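# Shelf box to desk, clear cartons from aisle

## Task

Fetch the small cardboard box from the shelving at the far end of the aisle and set it directly on the desk surface (resting on the desk, not on top of any carton); push or carry every empty carton lying on the aisle floor until each is entirely outside the aisle; keep the desk roughly in its original spot; the robot must not tip over or finish leaning.

## Robot and tools

ROBOT. TidyBot++: a four-caster mobile base (0.54 m long, 0.50 m wide, 0.38 m tall) carrying one seven-joint arm that ends in a right five-finger hand. The shoulder sits 0.12 m ahead of the base centre, 0.68 m up. Links: upper arm 0.42 m, forearm 0.31 m, wrist to hand point 0.32 m. The arm begins folded, hand pointing down, sticking out up to 0.15 m ahead of the base. A downward-pointing hand reaches at most about 0.93 m above the floor, and only near the base. Cameras: base_camera (644x364, fixed on the base, looking ahead and down) and wrist_camera (504x504, on the little-finger side of the wrist, aimed at the hand point).

FRAMES. Base frame: origin on the floor below the base centre, x forward, y left, z up, metres. hand_pose, hand_target and any "target" use it. The odometry frame is the base frame as it was at scene start; base_odometry reports x, y in metres and heading in rad (-3.142 to 3.142, left positive). It counts wheel turns only, so slip shows as travel. base_tilt is in degrees, forward and right positive.

move. One action per call. Keys:
- base: an object with any of translate_m (forward +, -2 to 2 m), strafe_m (left +, -2 to 2 m), rotate_rad (counter-clockwise +, -6.3 to 6.3 rad). All are offsets from the base's current pose, measured along its axes at the start of the command, not places in odometry.
- joints: absolute angles by name. Arm: joint_1_rad (any angle; positive turns the arm clockwise from above, opposite to heading), joint_2_rad shoulder (-2.249 to 2.249, 0 = upper arm vertical, + leans forward), joint_3_rad (any angle), joint_4_rad elbow (-2.579 to 2.579), joint_5_rad (any), joint_6_rad wrist (-2.099 to 2.099), joint_7_rad hand roll (any). Any-angle joints take the short way; for big turns send steps under half a turn. Hand keys, each -1 to 1 (+1 open/straight, -1 closed): hand_little, hand_ring, hand_middle, hand_index, hand_thumb_bend, hand_thumb_turn (+1 beside palm, -1 across in front). Settings: hand_force_limit (-1 to 1, roughly 0 to 10 N fingertip stop force, 15 N for thumb) and hand_speed (-0.96 to 1; full speed from +0.48). Start values: force limit 0, speed -0.8.
- target: one flat list of seven numbers [x, y, z, qw, qx, qy, qz], an absolute hand pose in the base frame (metres, then unit quaternion). With target, joints may only carry the hand keys.
- speeds: top-speed caps for this action: translate_m and strafe_m 0.05 to 0.5 m/s (give only one when combining them), rotate_rad 0.1 to 1.57 rad/s.
- min_time_s: 0.1 to 8 s, the shortest duration for each arm motion.
- cameras: list of base_camera, wrist_camera or all; [] for none. blocking: true (default) waits until everything rests; false returns within about 0.5 s.
A move with no action just reports state and images. An action may last at most 15 s; base moves time out after 14 s.

Other tools: wait(seconds 0 to 10, cameras), stop(cameras) to brake all running motions, zoom_image(camera, region [x0, y0, x1, y1] pixels, at most 504 by 504), show_instructions(), finished_scene(scene 1).

RESULT LINES. "move" reads done or the worst status. base_status, joint_status, hand_status: done, moving, off_target (rested away from target, may still push), not_followed (a check withheld the command; "joint command not followed" for self-collision, "pose unreachable" for a target), contact_stop, time_out, torque_fault, limit_stop_at_motor_heat. hand_target is where the joints' targets would put the hand; hand_pose is where it is. hand_stopped_by gives six words for little, ring, middle, index, thumb_bend, thumb_turn: moving, target, force, stalled or fault. The *_load_n lines give fingertip load in N (positive = pushed open); a lost grip shows as loads near 0. motor_effort is percent of max torque, peak in brackets. on_its_own lists unrequested robot actions. "pictures" names the order of returned images. ARM HIT, MOTOR HOT and OVER-TEMPERATURE FAULT lines warn of trouble. If a call is refused or an unrequested stop appears, the later move, wait and finished_scene calls of that reply are skipped.

PRACTICE. After a target, to fix position add (wanted minus hand_pose) to your last target xyz; to hold still, resend hand_target, not hand_pose. Loads make the arm sag; do not send a loaded joint the angle it reads. Close gently at hand_speed -0.94 or lower. A thumb turned in front can wrap objects about 0.035 to 0.065 m thick. Joint friction leaves small errors; correct by last command plus (wanted minus read).

AVOID. The arm does not steer around furniture and keeps pushing when blocked. Driving or turning while the arm is snagged above about 0.6 m, side-swinging an outstretched arm, or reaching far over nearby furniture can tip the robot; backing off or retracting the arm restores it. Hard hits can trip a torque fault (arm frozen 10 s). Do not drop the box from height, slam into shelves or the desk, or shove the desk. Holding loads outstretched heats motors. The scene keeps running while you think, and the finished state must hold without the robot.

Each tool is called after "Call:" as name(argument=value, ...) on one line, values as JSON.

Reference images:

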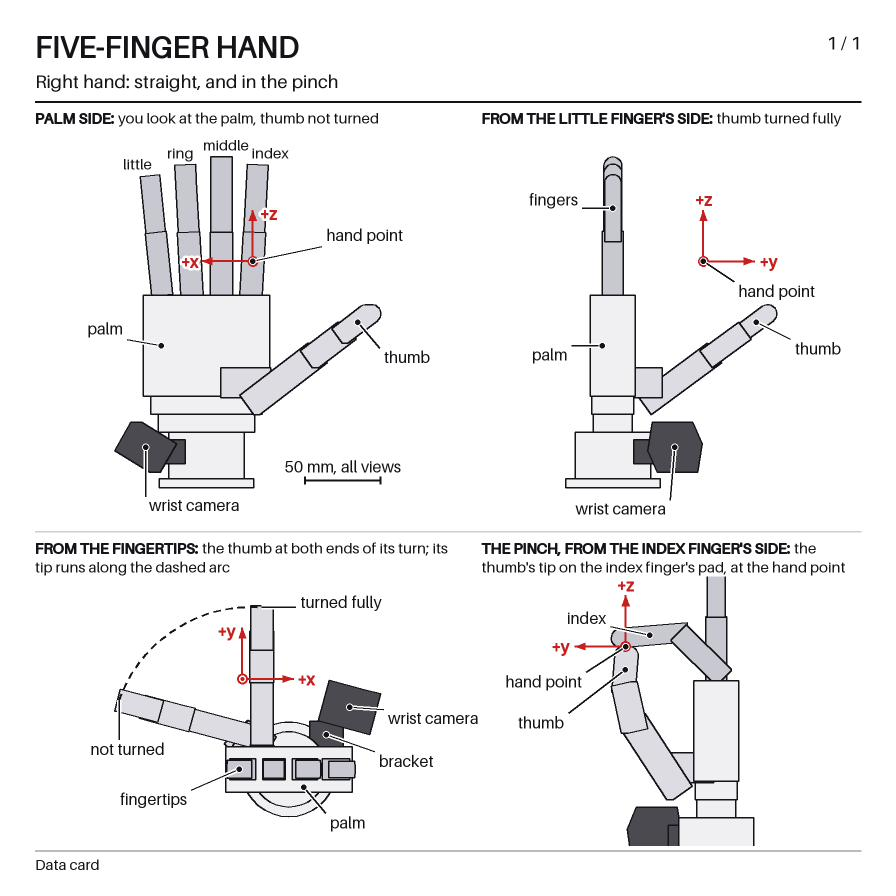

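## Session

Call:
move(cameras=["all"])

Scene clock: 0.00 s.
base_odometry: x=+0.000 y=+0.000 heading=+0.000
base_tilt: forward=+0.1 right=-0.4
base_status: not commanded
joint_positions: joint_1_rad=-0.031 joint_2_rad=-0.396 joint_3_rad=+3.145 joint_4_rad=-2.557 joint_5_rad=-0.025 joint_6_rad=-0.862 joint_7_rad=+1.550 hand_little=+1.000 hand_ring=+1.000 hand_middle=+1.000 hand_index=+1.000 hand_thumb_turn=+1.000 hand_thumb_bend=+1.000 hand_force_limit=+0.000 hand_speed=-0.800
joint_status: not commanded
hand_stopped_by: target,target,target,target,target,target
little_load_n: 0.0
ring_load_n: 0.0
middle_load_n: 0.0
index_load_n: 0.0
thumb_bend_load_n: 0.0
thumb_turn_load_n: 0.0
motor_effort: joint_1_rad=+1 joint_2_rad=+0 joint_3_rad=+0 joint_4_rad=+11 joint_5_rad=-1 joint_6_rad=+1 joint_7_rad=+2
hand_pose: x=+0.2871 y=+0.0711 z=+0.5805 quat_wxyz=(+0.059, +0.004, +0.998, +0.012) (m; base frame)
hand_target: x=+0.2877 y=+0.0711 z=+0.5809 quat_wxyz=(+0.060, +0.004, +0.998, +0.012) (m; base frame)
hand_status: not commanded
pictures: base_camera, wrist_camera

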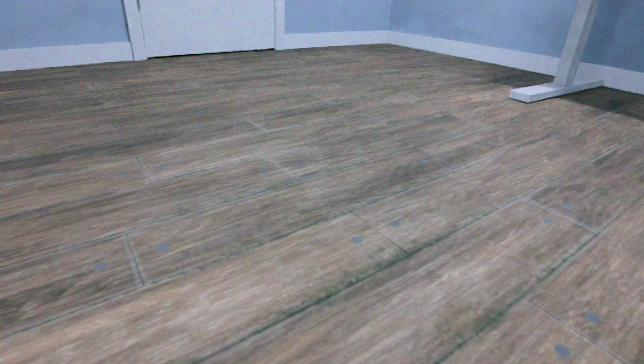

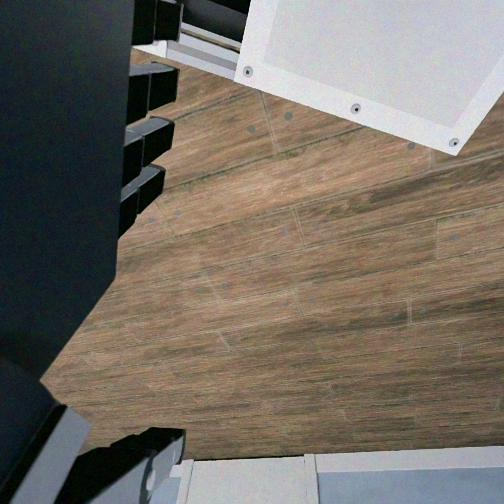

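Call:
move(joints={"joint_1_rad": 0, "joint_2_rad": -1.2, "joint_3_rad": 3.142, "joint_4_rad": -2.03, "joint_5_rad": 0, "joint_6_rad": -0.203, "joint_7_rad": -1.832}, cameras=["all"])

Call:
move(base={"rotate_rad": -1.0}, cameras=["all"])

Call:
move(base={"rotate_rad": -1.0}, cameras=["all"])

Call:
move(base={"rotate_rad": -1.0}, cameras=["all"])

Call:
move(base={"rotate_rad": -1.0}, cameras=["all"])

Call:
move(base={"rotate_rad": -1.0}, cameras=["all"])

Scene clock: 4.20 s.
move: done
base_odometry: x=+0.000 y=+0.000 heading=+0.000
base_tilt: forward=+0.1 right=-0.4
base_status: not commanded
joint_positions: joint_1_rad=-0.025 joint_2_rad=-1.194 joint_3_rad=+3.145 joint_4_rad=-2.051 joint_5_rad=-0.024 joint_6_rad=-0.254 joint_7_rad=+4.379 hand_little=+1.000 hand_ring=+1.000 hand_middle=+1.000 hand_index=+1.000 hand_thumb_turn=+1.000 hand_thumb_bend=+1.000 hand_force_limit=+0.000 hand_speed=-0.800
joint_status: all done
hand_stopped_by: target,target,target,target,target,target
little_load_n: 0.0
ring_load_n: 0.0
middle_load_n: -0.5
index_load_n: 0.0
thumb_bend_load_n: 0.0
thumb_turn_load_n: 0.0
motor_effort: joint_1_rad=+1(3) joint_2_rad=+15(17) joint_3_rad=+0(2) joint_4_rad=+11(16) joint_5_rad=-1(2) joint_6_rad=+7(9) joint_7_rad=+1(3)
hand_pose: x=+0.2774 y=-0.0402 z=+1.1409 quat_wxyz=(+0.163, -0.520, +0.086, -0.834) (m; base frame)
hand_target: x=+0.2586 y=-0.0490 z=+1.1725 quat_wxyz=(+0.113, -0.490, +0.065, -0.862) (m; base frame)
hand_status: not commanded
pictures: base_camera, wrist_camera
camera_calibration:
wrist_camera: T_world_to_cam=[[0.125561, -0.991235, -0.0410902, -0.020916], [-0.079113, 0.031282, -0.996375, 1.16327], [0.988926, 0.128357, -0.0744918, -0.0700427], [0, 0, 0, 1]] pos_world=[0.163923, -0.0481317, 1.15298]

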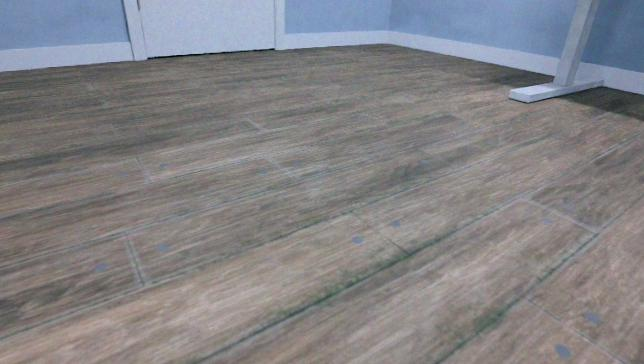

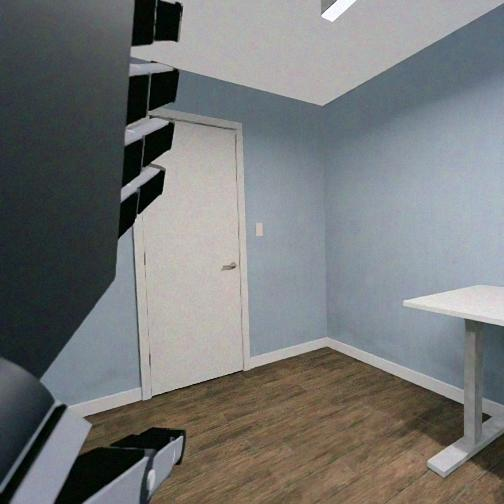

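Scene clock: 6.10 s.
move: done
base_odometry: x=+0.000 y=+0.000 heading=-0.999
base_tilt: forward=+0.0 right=-0.4
base_status: done
joint_positions: joint_1_rad=-0.020 joint_2_rad=-1.194 joint_3_rad=+3.145 joint_4_rad=-2.051 joint_5_rad=-0.024 joint_6_rad=-0.254 joint_7_rad=+4.382 hand_little=+1.000 hand_ring=+1.000 hand_middle=+1.000 hand_index=+1.000 hand_thumb_turn=+1.000 hand_thumb_bend=+1.000 hand_force_limit=+0.000 hand_speed=-0.800
joint_status: not commanded
hand_stopped_by: target,target,target,target,target,target
little_load_n: 0.5
ring_load_n: 0.0
middle_load_n: 0.0
index_load_n: 0.0
thumb_bend_load_n: 0.0
thumb_turn_load_n: 0.0
motor_effort: joint_1_rad=+1(2) joint_2_rad=+15(16) joint_3_rad=+1(1) joint_4_rad=+12(14) joint_5_rad=-1(1) joint_6_rad=+7(7) joint_7_rad=+2(2)
hand_pose: x=+0.2771 y=-0.0412 z=+1.1410 quat_wxyz=(+0.160, -0.520, +0.087, -0.835) (m; base frame)
hand_target: x=+0.2586 y=-0.0490 z=+1.1725 quat_wxyz=(+0.113, -0.490, +0.065, -0.862) (m; base frame)
hand_status: not commanded
pictures: base_camera, wrist_camera
camera_calibration:
wrist_camera: T_world_to_cam=[[0.119247, -0.99211, -0.0387088, -0.0228225], [-0.0786975, 0.0294196, -0.996464, 1.16329], [0.989741, 0.121871, -0.0745684, -0.0699782], [0, 0, 0, 1]] pos_world=[0.16353, -0.0483377, 1.15308]

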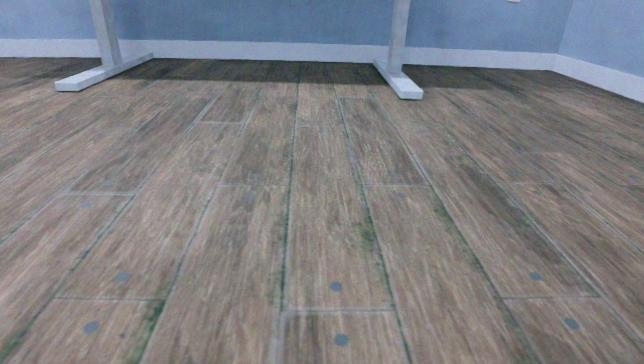

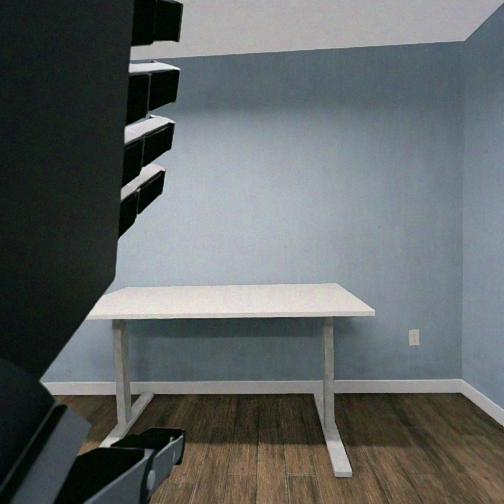

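Scene clock: 8.00 s.
move: done
base_odometry: x=+0.000 y=+0.000 heading=-1.999
base_tilt: forward=+0.1 right=-0.4
base_status: done
joint_positions: joint_1_rad=-0.018 joint_2_rad=-1.194 joint_3_rad=+3.145 joint_4_rad=-2.051 joint_5_rad=-0.024 joint_6_rad=-0.254 joint_7_rad=+4.382 hand_little=+1.000 hand_ring=+1.000 hand_middle=+1.000 hand_index=+1.000 hand_thumb_turn=+1.000 hand_thumb_bend=+1.000 hand_force_limit=+0.000 hand_speed=-0.800
joint_status: not commanded
hand_stopped_by: target,target,target,target,target,target
little_load_n: 0.0
ring_load_n: 0.0
middle_load_n: 0.0
index_load_n: 0.0
thumb_bend_load_n: 0.0
thumb_turn_load_n: 0.0
motor_effort: joint_1_rad=+1(2) joint_2_rad=+14(16) joint_3_rad=+1(1) joint_4_rad=+12(13) joint_5_rad=+0(2) joint_6_rad=+7(7) joint_7_rad=+2(2)
hand_pose: x=+0.2770 y=-0.0415 z=+1.1410 quat_wxyz=(+0.159, -0.520, +0.088, -0.835) (m; base frame)
hand_target: x=+0.2586 y=-0.0490 z=+1.1725 quat_wxyz=(+0.113, -0.490, +0.065, -0.862) (m; base frame)
hand_status: not commanded
pictures: base_camera, wrist_camera
camera_calibration:
wrist_camera: T_world_to_cam=[[0.117251, -0.99235, -0.0386583, -0.0226561], [-0.0786324, 0.0295279, -0.996466, 1.16328], [0.989984, 0.119877, -0.0745686, -0.0700051], [0, 0, 0, 1]] pos_world=[0.163432, -0.0484401, 1.15308]

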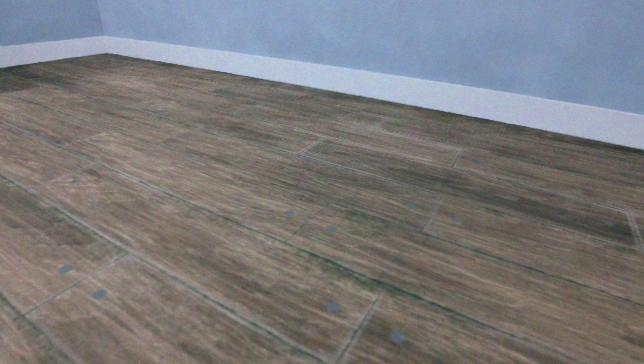

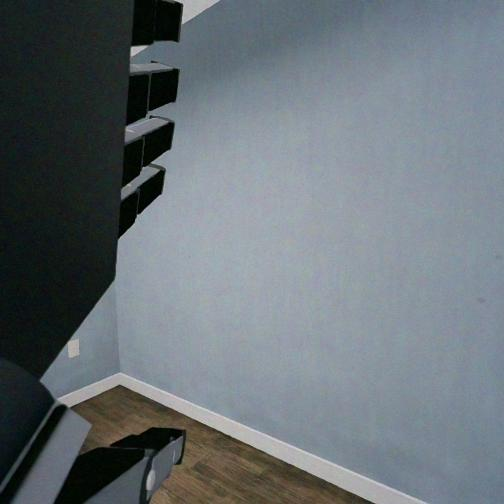

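Scene clock: 9.90 s.
move: done
base_odometry: x=+0.000 y=+0.000 heading=-2.998
base_tilt: forward=+0.0 right=-0.4
base_status: done
joint_positions: joint_1_rad=-0.017 joint_2_rad=-1.194 joint_3_rad=+3.145 joint_4_rad=-2.051 joint_5_rad=-0.024 joint_6_rad=-0.254 joint_7_rad=+4.382 hand_little=+1.000 hand_ring=+1.000 hand_middle=+1.000 hand_index=+1.000 hand_thumb_turn=+1.000 hand_thumb_bend=+1.000 hand_force_limit=+0.000 hand_speed=-0.800
joint_status: not commanded
hand_stopped_by: target,target,target,target,target,target
little_load_n: 0.0
ring_load_n: 0.0
middle_load_n: 0.0
index_load_n: 0.0
thumb_bend_load_n: 0.0
thumb_turn_load_n: 0.0
motor_effort: joint_1_rad=+1(2) joint_2_rad=+14(16) joint_3_rad=+0(1) joint_4_rad=+12(13) joint_5_rad=-1(2) joint_6_rad=+7(7) joint_7_rad=+1(2)
hand_pose: x=+0.2770 y=-0.0417 z=+1.1410 quat_wxyz=(+0.158, -0.520, +0.088, -0.835) (m; base frame)
hand_target: x=+0.2586 y=-0.0490 z=+1.1725 quat_wxyz=(+0.113, -0.490, +0.065, -0.862) (m; base frame)
hand_status: not commanded
pictures: base_camera, wrist_camera
camera_calibration:
wrist_camera: T_world_to_cam=[[0.116151, -0.992478, -0.03868, -0.0225582], [-0.0786013, 0.0296366, -0.996466, 1.16329], [0.990117, 0.118781, -0.0745677, -0.0700699], [0, 0, 0, 1]] pos_world=[0.163433, -0.0485415, 1.15308]

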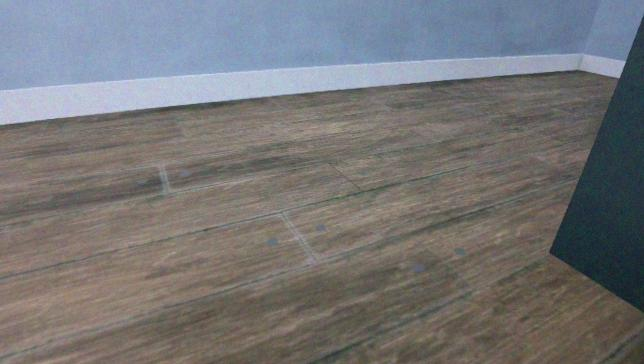

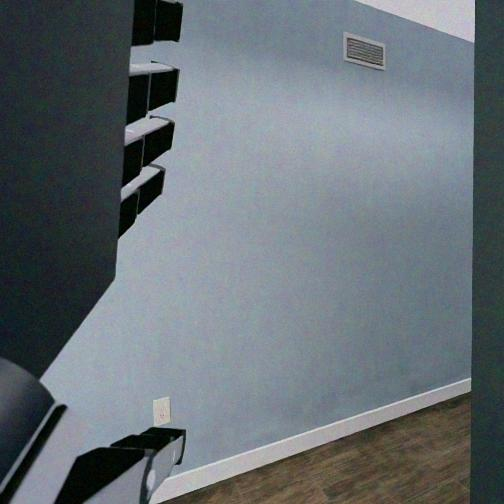

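Scene clock: 11.80 s.
move: done
base_odometry: x=+0.000 y=+0.000 heading=+2.286
base_tilt: forward=+0.0 right=-0.4
base_status: done
joint_positions: joint_1_rad=-0.016 joint_2_rad=-1.194 joint_3_rad=+3.145 joint_4_rad=-2.051 joint_5_rad=-0.024 joint_6_rad=-0.253 joint_7_rad=+4.382 hand_little=+1.000 hand_ring=+1.000 hand_middle=+1.000 hand_index=+1.000 hand_thumb_turn=+1.000 hand_thumb_bend=+1.000 hand_force_limit=+0.000 hand_speed=-0.800
joint_status: not commanded
hand_stopped_by: target,target,target,target,target,target
little_load_n: 0.0
ring_load_n: 0.0
middle_load_n: 0.0
index_load_n: 0.0
thumb_bend_load_n: 0.0
thumb_turn_load_n: 0.0
motor_effort: joint_1_rad=+1(2) joint_2_rad=+14(16) joint_3_rad=+0(1) joint_4_rad=+13(13) joint_5_rad=-1(1) joint_6_rad=+7(7) joint_7_rad=+1(2)
hand_pose: x=+0.2769 y=-0.0418 z=+1.1410 quat_wxyz=(+0.158, -0.520, +0.088, -0.835) (m; base frame)
hand_target: x=+0.2586 y=-0.0490 z=+1.1725 quat_wxyz=(+0.113, -0.490, +0.065, -0.862) (m; base frame)
hand_status: not commanded
pictures: base_camera, wrist_camera
camera_calibration:
wrist_camera: T_world_to_cam=[[0.115551, -0.99255, -0.038629, -0.0225117], [-0.0785756, 0.0296338, -0.996468, 1.16328], [0.990189, 0.118178, -0.074566, -0.0700144], [0, 0, 0, 1]] pos_world=[0.163334, -0.0485422, 1.15308]

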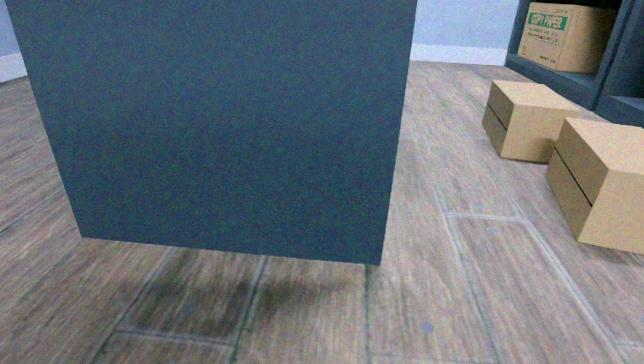

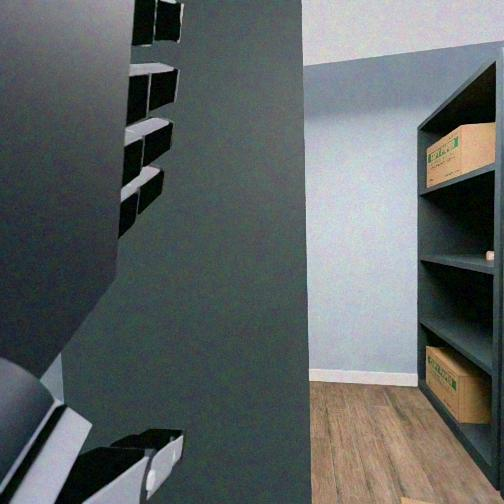

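Scene clock: 13.70 s.
move: done
base_odometry: x=+0.000 y=+0.000 heading=+1.287
base_tilt: forward=+0.0 right=-0.4
base_status: done
joint_positions: joint_1_rad=-0.015 joint_2_rad=-1.194 joint_3_rad=+3.145 joint_4_rad=-2.051 joint_5_rad=-0.024 joint_6_rad=-0.253 joint_7_rad=+4.382 hand_little=+1.000 hand_ring=+1.000 hand_middle=+1.000 hand_index=+1.000 hand_thumb_turn=+1.000 hand_thumb_bend=+1.000 hand_force_limit=+0.000 hand_speed=-0.800
joint_status: not commanded
hand_stopped_by: target,target,target,target,target,target
little_load_n: 0.0
ring_load_n: 0.0
middle_load_n: 0.0
index_load_n: 0.0
thumb_bend_load_n: 0.0
thumb_turn_load_n: 0.0
motor_effort: joint_1_rad=+1(2) joint_2_rad=+15(16) joint_3_rad=+0(1) joint_4_rad=+12(14) joint_5_rad=+0(1) joint_6_rad=+7(7) joint_7_rad=+1(2)
hand_pose: x=+0.2769 y=-0.0418 z=+1.1410 quat_wxyz=(+0.158, -0.520, +0.088, -0.835) (m; base frame)
hand_target: x=+0.2586 y=-0.0490 z=+1.1725 quat_wxyz=(+0.113, -0.490, +0.065, -0.862) (m; base frame)
hand_status: not commanded
pictures: base_camera, wrist_camera
camera_calibration:
wrist_camera: T_world_to_cam=[[0.115058, -0.992609, -0.0385942, -0.0224748], [-0.0785609, 0.0296379, -0.996469, 1.16328], [0.990247, 0.117684, -0.0745702, -0.0700437], [0, 0, 0, 1]] pos_world=[0.163335, -0.0485428, 1.15308]

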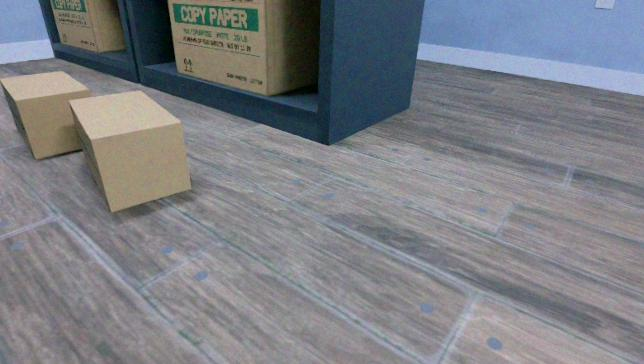

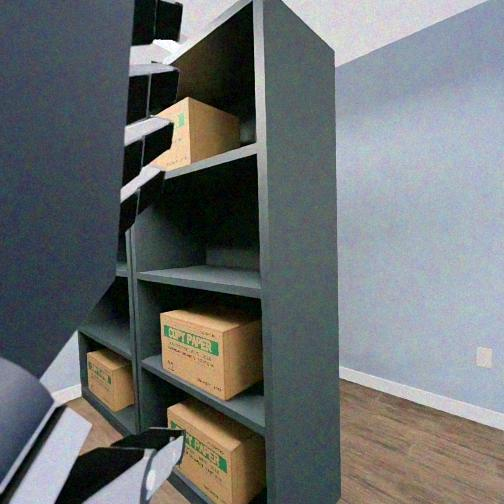

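Call:
move(base={"rotate_rad": 0.65}, cameras=["all"])

Scene clock: 16.07 s.
move: done
base_odometry: x=+0.000 y=+0.000 heading=+1.936
base_tilt: forward=+0.0 right=-0.4
base_status: done
joint_positions: joint_1_rad=-0.015 joint_2_rad=-1.194 joint_3_rad=+3.145 joint_4_rad=-2.051 joint_5_rad=-0.024 joint_6_rad=-0.253 joint_7_rad=+4.382 hand_little=+1.000 hand_ring=+1.000 hand_middle=+1.000 hand_index=+1.000 hand_thumb_turn=+1.000 hand_thumb_bend=+1.000 hand_force_limit=+0.000 hand_speed=-0.800
joint_status: not commanded
hand_stopped_by: target,target,target,target,target,target
little_load_n: 0.0
ring_load_n: 0.0
middle_load_n: 0.0
index_load_n: 0.0
thumb_bend_load_n: 0.0
thumb_turn_load_n: 0.0
motor_effort: joint_1_rad=+1(2) joint_2_rad=+15(16) joint_3_rad=+1(1) joint_4_rad=+12(13) joint_5_rad=+0(1) joint_6_rad=+7(7) joint_7_rad=+1(2)
hand_pose: x=+0.2769 y=-0.0418 z=+1.1411 quat_wxyz=(+0.158, -0.520, +0.088, -0.835) (m; base frame)
hand_target: x=+0.2586 y=-0.0490 z=+1.1725 quat_wxyz=(+0.113, -0.490, +0.065, -0.862) (m; base frame)
hand_status: not commanded
pictures: base_camera, wrist_camera
camera_calibration:
wrist_camera: T_world_to_cam=[[0.115067, -0.992609, -0.0385718, -0.0224982], [-0.0783614, 0.0296385, -0.996484, 1.16336], [0.990262, 0.117685, -0.0743718, -0.0702671], [0, 0, 0, 1]] pos_world=[0.163334, -0.0485428, 1.15318]

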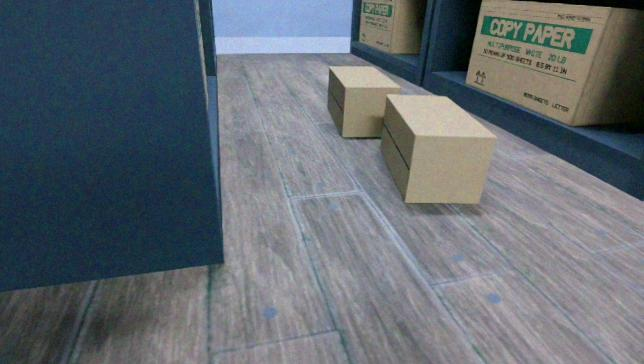

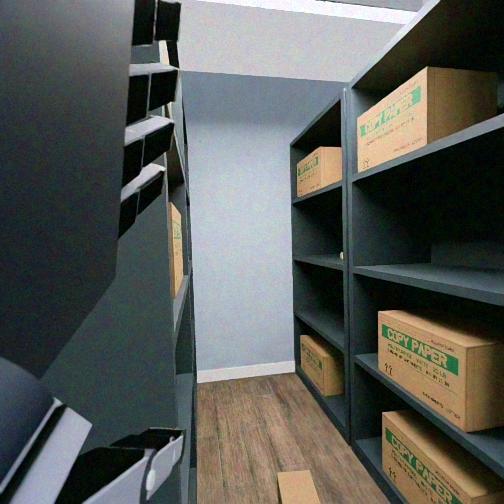

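Call:
zoom_image(camera="wrist_camera", region=[280, 180, 380, 320])

Call:
zoom_image(camera="base_camera", region=[190, 0, 644, 364])

Scaled by 3.600 from the camera's 504x504 image, which has a finer 720x720 frame.

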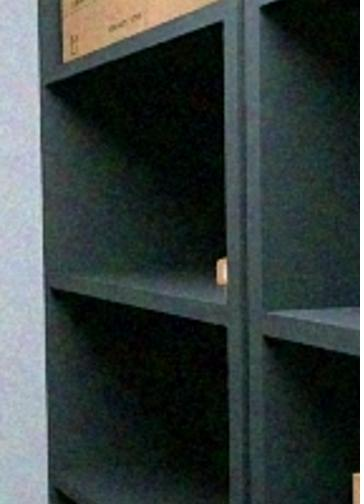

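Scaled by 1.110.

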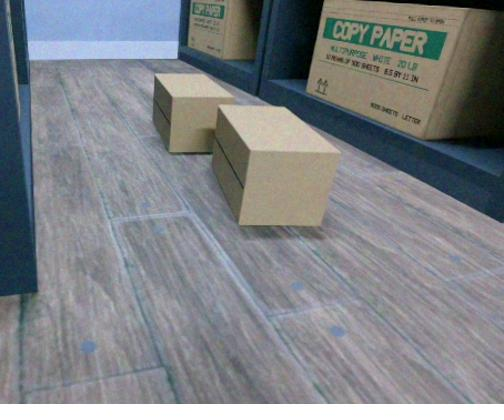

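Call:
move(base={"translate_m": 0.436, "strafe_m": -0.266, "rotate_rad": 0.044}, speeds={"translate_m": 0.25}, cameras=["all"])

Call:
move(joints={"joint_1_rad": 0, "joint_2_rad": 1.037, "joint_3_rad": 3.142, "joint_4_rad": -1.491, "joint_5_rad": 0, "joint_6_rad": -0.614, "joint_7_rad": 3.142}, min_time_s=3, cameras=["all"])

Scene clock: 33.10 s.
move: done
base_odometry: x=+0.093 y=+0.502 heading=+1.980
base_tilt: forward=+0.1 right=-0.4
base_status: done
joint_positions: joint_1_rad=-0.014 joint_2_rad=-1.195 joint_3_rad=+3.145 joint_4_rad=-2.051 joint_5_rad=-0.024 joint_6_rad=-0.251 joint_7_rad=+4.382 hand_little=+1.000 hand_ring=+1.000 hand_middle=+1.000 hand_index=+1.000 hand_thumb_turn=+1.000 hand_thumb_bend=+1.000 hand_force_limit=+0.000 hand_speed=-0.800
joint_status: not commanded
hand_stopped_by: target,target,target,target,target,target
little_load_n: 0.0
ring_load_n: 0.0
middle_load_n: 0.0
index_load_n: 0.0
thumb_bend_load_n: 0.0
thumb_turn_load_n: 0.0
motor_effort: joint_1_rad=+1(2) joint_2_rad=+15(17) joint_3_rad=+0(1) joint_4_rad=+13(13) joint_5_rad=-1(2) joint_6_rad=+7(8) joint_7_rad=+1(2)
hand_pose: x=+0.2762 y=-0.0421 z=+1.1419 quat_wxyz=(+0.158, -0.518, +0.088, -0.836) (m; base frame)
hand_target: x=+0.2586 y=-0.0490 z=+1.1725 quat_wxyz=(+0.113, -0.490, +0.065, -0.862) (m; base frame)
hand_status: not commanded
pictures: base_camera, wrist_camera
camera_calibration:
wrist_camera: T_world_to_cam=[[0.113875, -0.992755, -0.0383399, -0.0225798], [-0.0754242, 0.0298409, -0.996705, 1.1636], [0.990628, 0.116391, -0.0714796, -0.0729828], [0, 0, 0, 1]] pos_world=[0.162634, -0.0486445, 1.15368]

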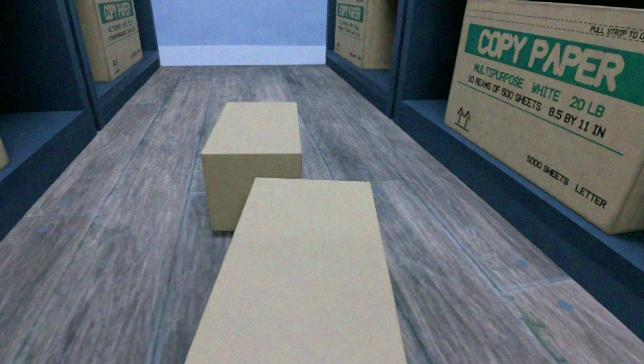

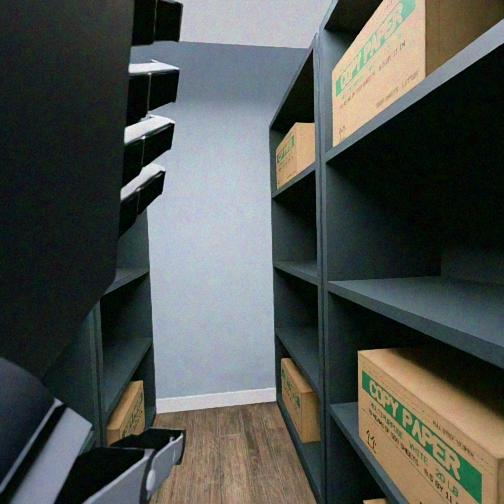

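Scene clock: 36.60 s.
move: done
base_odometry: x=+0.093 y=+0.502 heading=+1.980
base_tilt: forward=+0.1 right=-0.4
base_status: not commanded
joint_positions: joint_1_rad=-0.014 joint_2_rad=+1.022 joint_3_rad=+3.145 joint_4_rad=-1.514 joint_5_rad=-0.024 joint_6_rad=-0.574 joint_7_rad=+3.213 hand_little=+1.000 hand_ring=+1.000 hand_middle=+1.000 hand_index=+1.000 hand_thumb_turn=+1.000 hand_thumb_bend=+1.000 hand_force_limit=+0.000 hand_speed=-0.800
joint_status: all done
hand_stopped_by: target,target,target,target,target,target
little_load_n: 0.0
ring_load_n: 0.0
middle_load_n: 0.0
index_load_n: 0.0
thumb_bend_load_n: 0.0
thumb_turn_load_n: 0.0
motor_effort: joint_1_rad=+1(3) joint_2_rad=-36(39) joint_3_rad=-1(2) joint_4_rad=+6(15) joint_5_rad=-1(2) joint_6_rad=+0(8) joint_7_rad=+2(3)
hand_pose: x=+0.6054 y=+0.0381 z=+0.3192 quat_wxyz=(+0.015, -0.729, +0.684, -0.008) (m; base frame)
hand_target: x=+0.6019 y=+0.0319 z=+0.3168 quat_wxyz=(+0.000, -0.707, +0.707, +0.000) (m; base frame)
hand_status: not commanded
pictures: base_camera, wrist_camera
camera_calibration:
wrist_camera: T_world_to_cam=[[-0.937561, -0.332345, -0.102597, 0.619871], [-0.3364, 0.791463, 0.510316, 0.01398], [-0.0883995, 0.512965, -0.853845, 0.420573], [0, 0, 0, 1]] pos_world=[0.623048, -0.0207928, 0.415567]

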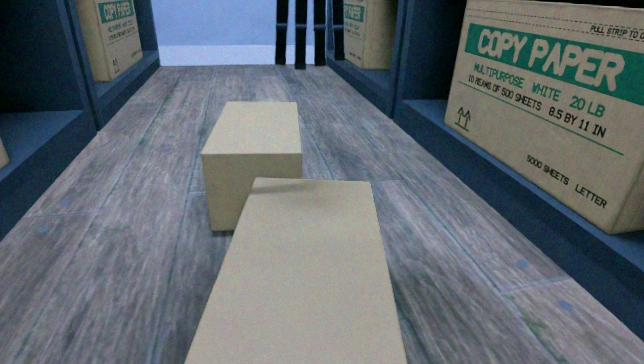

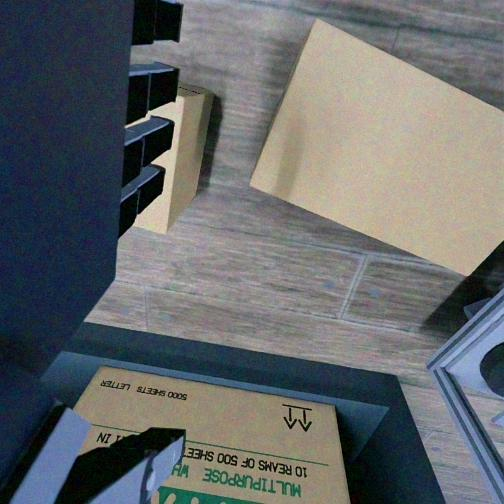

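Call:
move(joints={"joint_1_rad": 0.014, "joint_2_rad": 1.205, "joint_4_rad": -1.45, "joint_5_rad": 0.02, "joint_6_rad": -0.51, "joint_7_rad": 3.07}, min_time_s=2, cameras=["all"])

Scene clock: 42.10 s.
move: done
base_odometry: x=+0.093 y=+0.502 heading=+1.980
base_tilt: forward=+0.1 right=-0.4
base_status: not commanded
joint_positions: joint_1_rad=-0.011 joint_2_rad=+1.184 joint_3_rad=+3.145 joint_4_rad=-1.471 joint_5_rad=-0.024 joint_6_rad=-0.549 joint_7_rad=+3.140 hand_little=+1.000 hand_ring=+1.000 hand_middle=+1.000 hand_index=+1.000 hand_thumb_turn=+1.000 hand_thumb_bend=+1.000 hand_force_limit=+0.000 hand_speed=-0.800
joint_status: all done
hand_stopped_by: target,target,target,target,target,target
little_load_n: 0.0
ring_load_n: 0.0
middle_load_n: 0.0
index_load_n: 0.0
thumb_bend_load_n: 0.0
thumb_turn_load_n: 0.0
motor_effort: joint_1_rad=+1(3) joint_2_rad=-36(38) joint_3_rad=-1(2) joint_4_rad=+5(7) joint_5_rad=-1(2) joint_6_rad=-1(2) joint_7_rad=+1(3)
hand_pose: x=+0.5758 y=+0.0401 z=+0.2451 quat_wxyz=(-0.019, -0.702, +0.712, +0.025) (m; base frame)
hand_target: x=+0.5934 y=+0.0254 z=+0.2335 quat_wxyz=(-0.012, -0.683, +0.731, +0.004) (m; base frame)
hand_status: not commanded
pictures: base_camera, wrist_camera
camera_calibration:
wrist_camera: T_world_to_cam=[[-0.965569, -0.259922, -0.0108093, 0.575919], [-0.225268, 0.814607, 0.53448, -0.0306682], [-0.130118, 0.518513, -0.845112, 0.3754], [0, 0, 0, 1]] pos_world=[0.598027, -0.019973, 0.339871]

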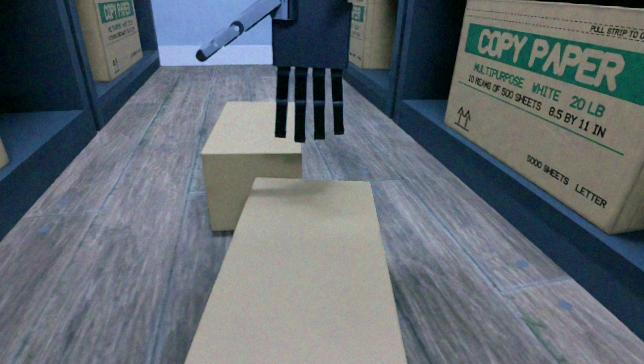

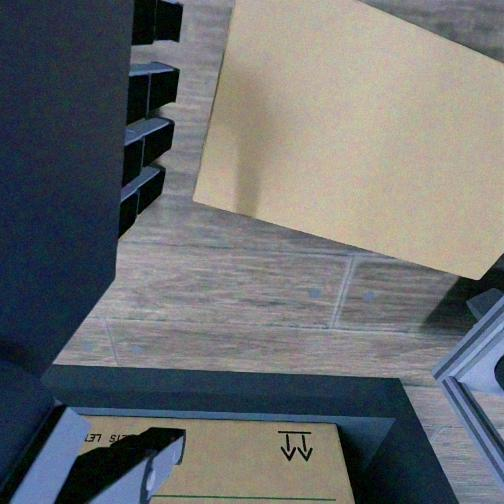

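Call:
move(joints={"joint_2_rad": 1.222, "joint_4_rad": -1.43, "joint_6_rad": -0.43}, min_time_s=1.5, cameras=["all"])

Scene clock: 44.73 s.
move: done
base_odometry: x=+0.093 y=+0.502 heading=+1.980
base_tilt: forward=+0.1 right=-0.4
base_status: not commanded
joint_positions: joint_1_rad=-0.011 joint_2_rad=+1.197 joint_3_rad=+3.145 joint_4_rad=-1.452 joint_5_rad=-0.024 joint_6_rad=-0.471 joint_7_rad=+3.139 hand_little=+1.000 hand_ring=+1.000 hand_middle=+1.000 hand_index=+1.000 hand_thumb_turn=+1.000 hand_thumb_bend=+1.000 hand_force_limit=+0.000 hand_speed=-0.800
joint_status: all done
hand_stopped_by: target,target,target,target,target,target
little_load_n: 0.0
ring_load_n: 0.0
middle_load_n: 0.0
index_load_n: 0.0
thumb_bend_load_n: 0.0
thumb_turn_load_n: 0.0
motor_effort: joint_1_rad=+1(1) joint_2_rad=-37(38) joint_3_rad=-2(2) joint_4_rad=+6(7) joint_5_rad=-1(2) joint_6_rad=+0(2) joint_7_rad=+2(2)
hand_pose: x=+0.6070 y=+0.0399 z=+0.2356 quat_wxyz=(+0.011, -0.702, +0.712, -0.005) (m; base frame)
hand_target: x=+0.6235 y=+0.0253 z=+0.2229 quat_wxyz=(+0.018, -0.682, +0.730, -0.024) (m; base frame)
hand_status: not commanded
pictures: base_camera, wrist_camera
camera_calibration:
wrist_camera: T_world_to_cam=[[-0.96138, -0.25923, -0.0924608, 0.622557], [-0.269141, 0.815235, 0.512791, 0.0132931], [-0.0575537, 0.517872, -0.85352, 0.329471], [0, 0, 0, 1]] pos_world=[0.621053, -0.020075, 0.331955]

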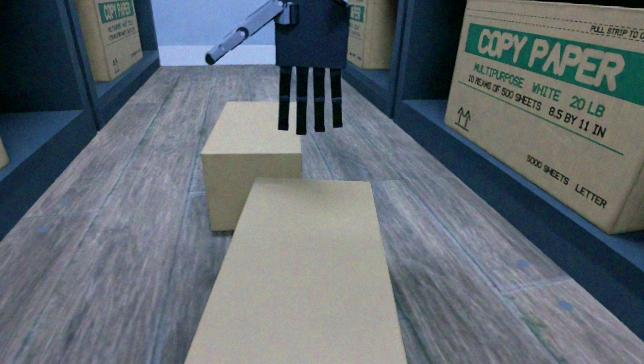

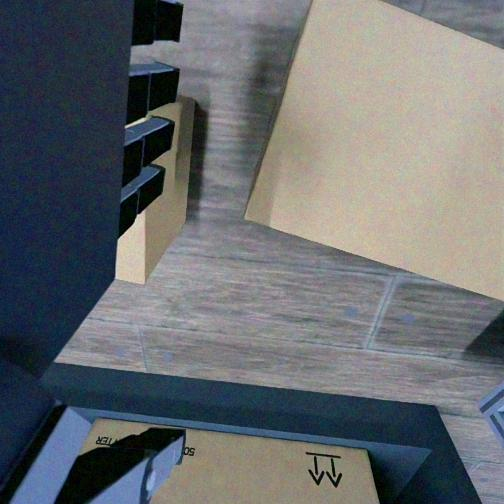

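Call:
move(base={"translate_m": -0.017})

Call:
move(joints={"joint_2_rad": 1.36, "joint_4_rad": -1.345, "joint_6_rad": -0.395}, min_time_s=1.5, cameras=["all"])

Scene clock: 47.07 s.
move: done
base_odometry: x=+0.100 y=+0.487 heading=+1.980
base_tilt: forward=+0.1 right=-0.3
base_status: done
joint_positions: joint_1_rad=-0.009 joint_2_rad=+1.199 joint_3_rad=+3.145 joint_4_rad=-1.446 joint_5_rad=-0.024 joint_6_rad=-0.467 joint_7_rad=+3.139 hand_little=+1.000 hand_ring=+1.000 hand_middle=+1.000 hand_index=+1.000 hand_thumb_turn=+1.000 hand_thumb_bend=+1.000 hand_force_limit=+0.000 hand_speed=-0.800
joint_status: not commanded
hand_stopped_by: target,target,target,target,target,target
little_load_n: 0.0
ring_load_n: 0.0
middle_load_n: 0.0
index_load_n: 0.0
thumb_bend_load_n: 0.0
thumb_turn_load_n: 0.0
motor_effort: joint_1_rad=+1(2) joint_2_rad=-37(38) joint_3_rad=-2(2) joint_4_rad=+6(7) joint_5_rad=-1(1) joint_6_rad=+0(1) joint_7_rad=+2(2)
hand_pose: x=+0.6107 y=+0.0392 z=+0.2348 quat_wxyz=(+0.013, -0.702, +0.712, -0.008) (m; base frame)
hand_target: x=+0.6235 y=+0.0253 z=+0.2229 quat_wxyz=(+0.018, -0.682, +0.730, -0.024) (m; base frame)
hand_status: not commanded
pictures: none

Scene clock: 48.90 s.
move: done
base_odometry: x=+0.100 y=+0.487 heading=+1.980
base_tilt: forward=+0.1 right=-0.4
base_status: not commanded
joint_positions: joint_1_rad=-0.009 joint_2_rad=+1.339 joint_3_rad=+3.145 joint_4_rad=-1.365 joint_5_rad=-0.024 joint_6_rad=-0.435 joint_7_rad=+3.139 hand_little=+1.000 hand_ring=+1.000 hand_middle=+1.000 hand_index=+1.000 hand_thumb_turn=+1.000 hand_thumb_bend=+1.000 hand_force_limit=+0.000 hand_speed=-0.800
joint_status: all done
hand_stopped_by: target,target,target,target,target,target
little_load_n: 0.0
ring_load_n: 0.0
middle_load_n: 0.0
index_load_n: 0.0
thumb_bend_load_n: 0.0
thumb_turn_load_n: 0.0
motor_effort: joint_1_rad=+1(1) joint_2_rad=-38(39) joint_3_rad=-2(2) joint_4_rad=+4(7) joint_5_rad=+0(2) joint_6_rad=+0(1) joint_7_rad=+1(2)
hand_pose: x=+0.6027 y=+0.0388 z=+0.1715 quat_wxyz=(+0.003, -0.702, +0.713, +0.001) (m; base frame)
hand_target: x=+0.6188 y=+0.0256 z=+0.1605 quat_wxyz=(+0.012, -0.683, +0.730, -0.017) (m; base frame)
hand_status: not commanded
pictures: base_camera, wrist_camera
camera_calibration:
wrist_camera: T_world_to_cam=[[-0.963405, -0.257935, -0.0729397, 0.61007], [-0.25768, 0.816233, 0.517072, 0.0382258], [-0.0738354, 0.516945, -0.852828, 0.284819], [0, 0, 0, 1]] pos_world=[0.618625, -0.0210783, 0.267634]

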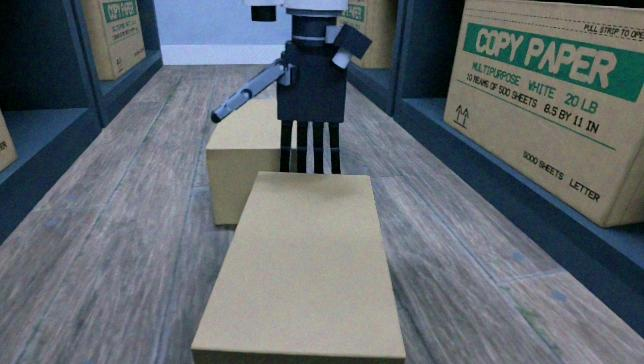

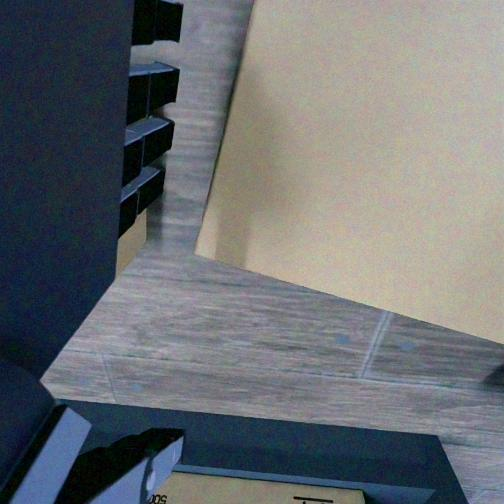

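Call:
move(joints={"joint_2_rad": 1.497, "joint_4_rad": -1.262, "joint_6_rad": -0.347}, min_time_s=1.5, cameras=["all"])

Scene clock: 51.03 s.
move: done
base_odometry: x=+0.100 y=+0.487 heading=+1.980
base_tilt: forward=+0.1 right=-0.4
base_status: not commanded
joint_positions: joint_1_rad=-0.009 joint_2_rad=+1.476 joint_3_rad=+3.145 joint_4_rad=-1.282 joint_5_rad=-0.024 joint_6_rad=-0.387 joint_7_rad=+3.139 hand_little=+1.000 hand_ring=+1.000 hand_middle=+1.000 hand_index=+1.000 hand_thumb_turn=+1.000 hand_thumb_bend=+1.000 hand_force_limit=+0.000 hand_speed=-0.800
joint_status: all done
hand_stopped_by: target,target,target,target,target,target
little_load_n: 0.0
ring_load_n: 0.0
middle_load_n: 0.0
index_load_n: 0.0
thumb_bend_load_n: 0.0
thumb_turn_load_n: 0.5
motor_effort: joint_1_rad=+1(1) joint_2_rad=-38(39) joint_3_rad=-2(2) joint_4_rad=+4(6) joint_5_rad=+0(1) joint_6_rad=+0(1) joint_7_rad=+1(2)
hand_pose: x=+0.5950 y=+0.0384 z=+0.1083 quat_wxyz=(+0.001, -0.702, +0.713, +0.003) (m; base frame)
hand_target: x=+0.6094 y=+0.0260 z=+0.0970 quat_wxyz=(+0.010, -0.683, +0.730, -0.015) (m; base frame)
hand_status: not commanded
pictures: base_camera, wrist_camera
camera_calibration:
wrist_camera: T_world_to_cam=[[-0.963777, -0.258007, -0.067578, 0.597568], [-0.254953, 0.81683, 0.517481, 0.0675585], [-0.0783139, 0.515966, -0.853022, 0.233296], [0, 0, 0, 1]] pos_world=[0.611417, -0.02138, 0.204429]

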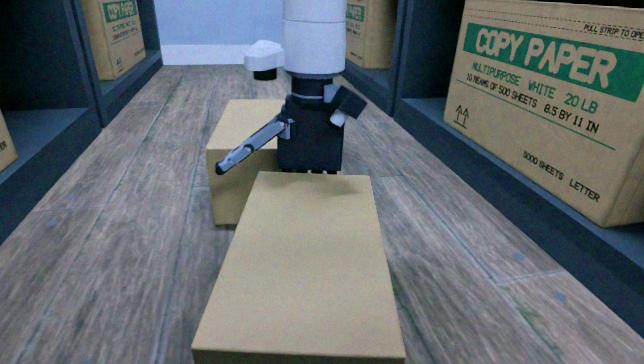

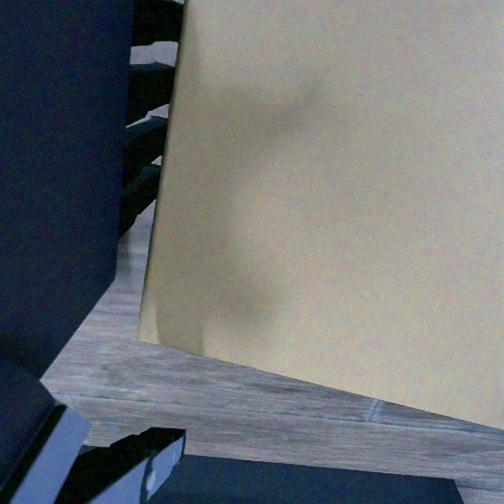

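Call:
move(base={"translate_m": -0.3}, speeds={"translate_m": 0.12}, cameras=["all"])

Scene clock: 54.63 s.
move: done
base_odometry: x=+0.220 y=+0.212 heading=+1.980
base_tilt: forward=+0.1 right=-0.4
base_status: done
joint_positions: joint_1_rad=-0.008 joint_2_rad=+1.476 joint_3_rad=+3.145 joint_4_rad=-1.275 joint_5_rad=-0.023 joint_6_rad=-0.382 joint_7_rad=+3.139 hand_little=+1.000 hand_ring=+1.000 hand_middle=+1.000 hand_index=+1.000 hand_thumb_turn=+1.000 hand_thumb_bend=+1.000 hand_force_limit=+0.000 hand_speed=-0.800
joint_status: not commanded
hand_stopped_by: target,target,target,target,target,target
little_load_n: 0.0
ring_load_n: 0.0
middle_load_n: 0.0
index_load_n: -0.5
thumb_bend_load_n: 0.0
thumb_turn_load_n: 0.0
motor_effort: joint_1_rad=+1(2) joint_2_rad=-35(38) joint_3_rad=-2(2) joint_4_rad=+5(6) joint_5_rad=-2(2) joint_6_rad=+0(1) joint_7_rad=+1(2)
hand_pose: x=+0.6004 y=+0.0379 z=+0.1083 quat_wxyz=(+0.005, -0.701, +0.713, -0.001) (m; base frame)
hand_target: x=+0.6094 y=+0.0260 z=+0.0970 quat_wxyz=(+0.010, -0.683, +0.730, -0.015) (m; base frame)
hand_status: not commanded
pictures: base_camera, wrist_camera
camera_calibration:
wrist_camera: T_world_to_cam=[[-0.96341, -0.256439, -0.0779731, 0.603419], [-0.259199, 0.817305, 0.514614, 0.0722783], [-0.0682394, 0.515995, -0.853869, 0.228003], [0, 0, 0, 1]] pos_world=[0.615633, -0.0219818, 0.20454]

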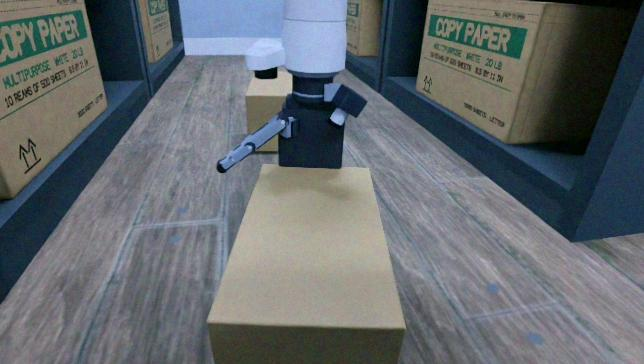

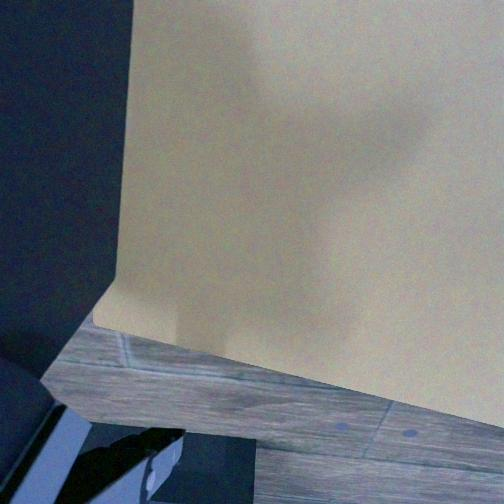

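Call:
move(base={"translate_m": -0.6}, speeds={"translate_m": 0.18}, cameras=["all"])

Call:
move(joints={"joint_1_rad": 0, "joint_2_rad": 0.9, "joint_4_rad": -1.6, "joint_6_rad": -0.65}, cameras=["all"])

Scene clock: 59.60 s.
move: done
base_odometry: x=+0.458 y=-0.339 heading=+1.980
base_tilt: forward=+0.1 right=-0.4
base_status: done
joint_positions: joint_1_rad=-0.008 joint_2_rad=+1.478 joint_3_rad=+3.145 joint_4_rad=-1.268 joint_5_rad=-0.023 joint_6_rad=-0.374 joint_7_rad=+3.138 hand_little=+1.000 hand_ring=+1.000 hand_middle=+1.000 hand_index=+1.000 hand_thumb_turn=+1.000 hand_thumb_bend=+1.000 hand_force_limit=+0.000 hand_speed=-0.800
joint_status: not commanded
hand_stopped_by: target,target,target,target,target,target
little_load_n: 0.0
ring_load_n: 0.0
middle_load_n: 0.0
index_load_n: 0.0
thumb_bend_load_n: 0.0
thumb_turn_load_n: 0.0
motor_effort: joint_1_rad=+1(2) joint_2_rad=-36(39) joint_3_rad=-2(2) joint_4_rad=+5(6) joint_5_rad=-1(2) joint_6_rad=+1(1) joint_7_rad=+2(2)
hand_pose: x=+0.6064 y=+0.0378 z=+0.1076 quat_wxyz=(+0.009, -0.701, +0.713, -0.006) (m; base frame)
hand_target: x=+0.6094 y=+0.0260 z=+0.0970 quat_wxyz=(+0.010, -0.683, +0.730, -0.015) (m; base frame)
hand_status: not commanded
pictures: base_camera, wrist_camera
camera_calibration:
wrist_camera: T_world_to_cam=[[-0.962314, -0.256315, -0.0908553, 0.609975], [-0.265963, 0.817412, 0.510981, 0.0787183], [-0.0567057, 0.515888, -0.854777, 0.220944], [0, 0, 0, 1]] pos_world=[0.620453, -0.0219821, 0.204054]

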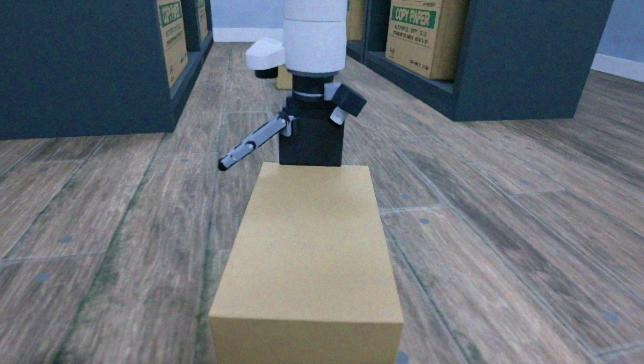

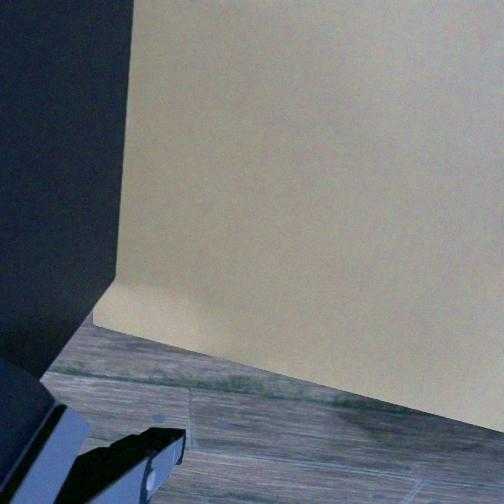

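Scene clock: 61.43 s.
move: done
base_odometry: x=+0.458 y=-0.339 heading=+1.980
base_tilt: forward=+0.1 right=-0.3
base_status: not commanded
joint_positions: joint_1_rad=-0.008 joint_2_rad=+0.928 joint_3_rad=+3.145 joint_4_rad=-1.586 joint_5_rad=-0.023 joint_6_rad=-0.609 joint_7_rad=+3.138 hand_little=+1.000 hand_ring=+1.000 hand_middle=+1.000 hand_index=+1.000 hand_thumb_turn=+1.000 hand_thumb_bend=+1.000 hand_force_limit=+0.000 hand_speed=-0.800
joint_status: all done
hand_stopped_by: target,target,target,target,target,target
little_load_n: 0.0
ring_load_n: 0.0
middle_load_n: 0.0
index_load_n: 0.0
thumb_bend_load_n: 0.0
thumb_turn_load_n: 0.0
motor_effort: joint_1_rad=+1(2) joint_2_rad=-34(42) joint_3_rad=-2(2) joint_4_rad=+7(8) joint_5_rad=-1(2) joint_6_rad=+0(1) joint_7_rad=+2(2)
hand_pose: x=+0.5866 y=+0.0393 z=+0.3568 quat_wxyz=(+0.010, -0.701, +0.713, -0.003) (m; base frame)
hand_target: x=+0.5757 y=+0.0314 z=+0.3695 quat_wxyz=(-0.007, -0.687, +0.727, -0.002) (m; base frame)
hand_status: not commanded
pictures: base_camera, wrist_camera
camera_calibration:
wrist_camera: T_world_to_cam=[[-0.962375, -0.256548, -0.0895368, 0.613513], [-0.265129, 0.814419, 0.516167, -0.0573889], [-0.0595011, 0.520485, -0.851795, 0.432496], [0, 0, 0, 1]] pos_world=[0.600948, -0.0209735, 0.452952]

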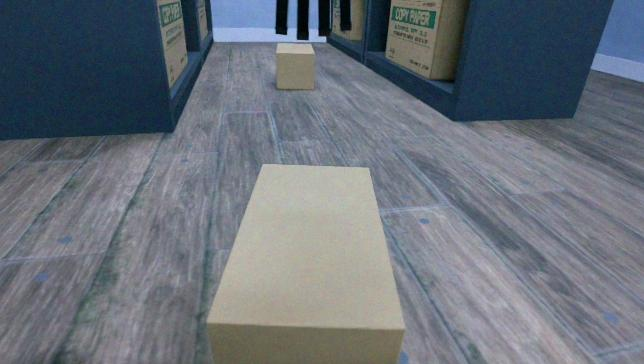

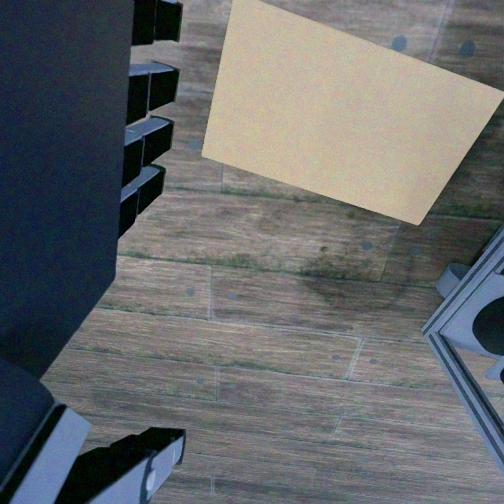

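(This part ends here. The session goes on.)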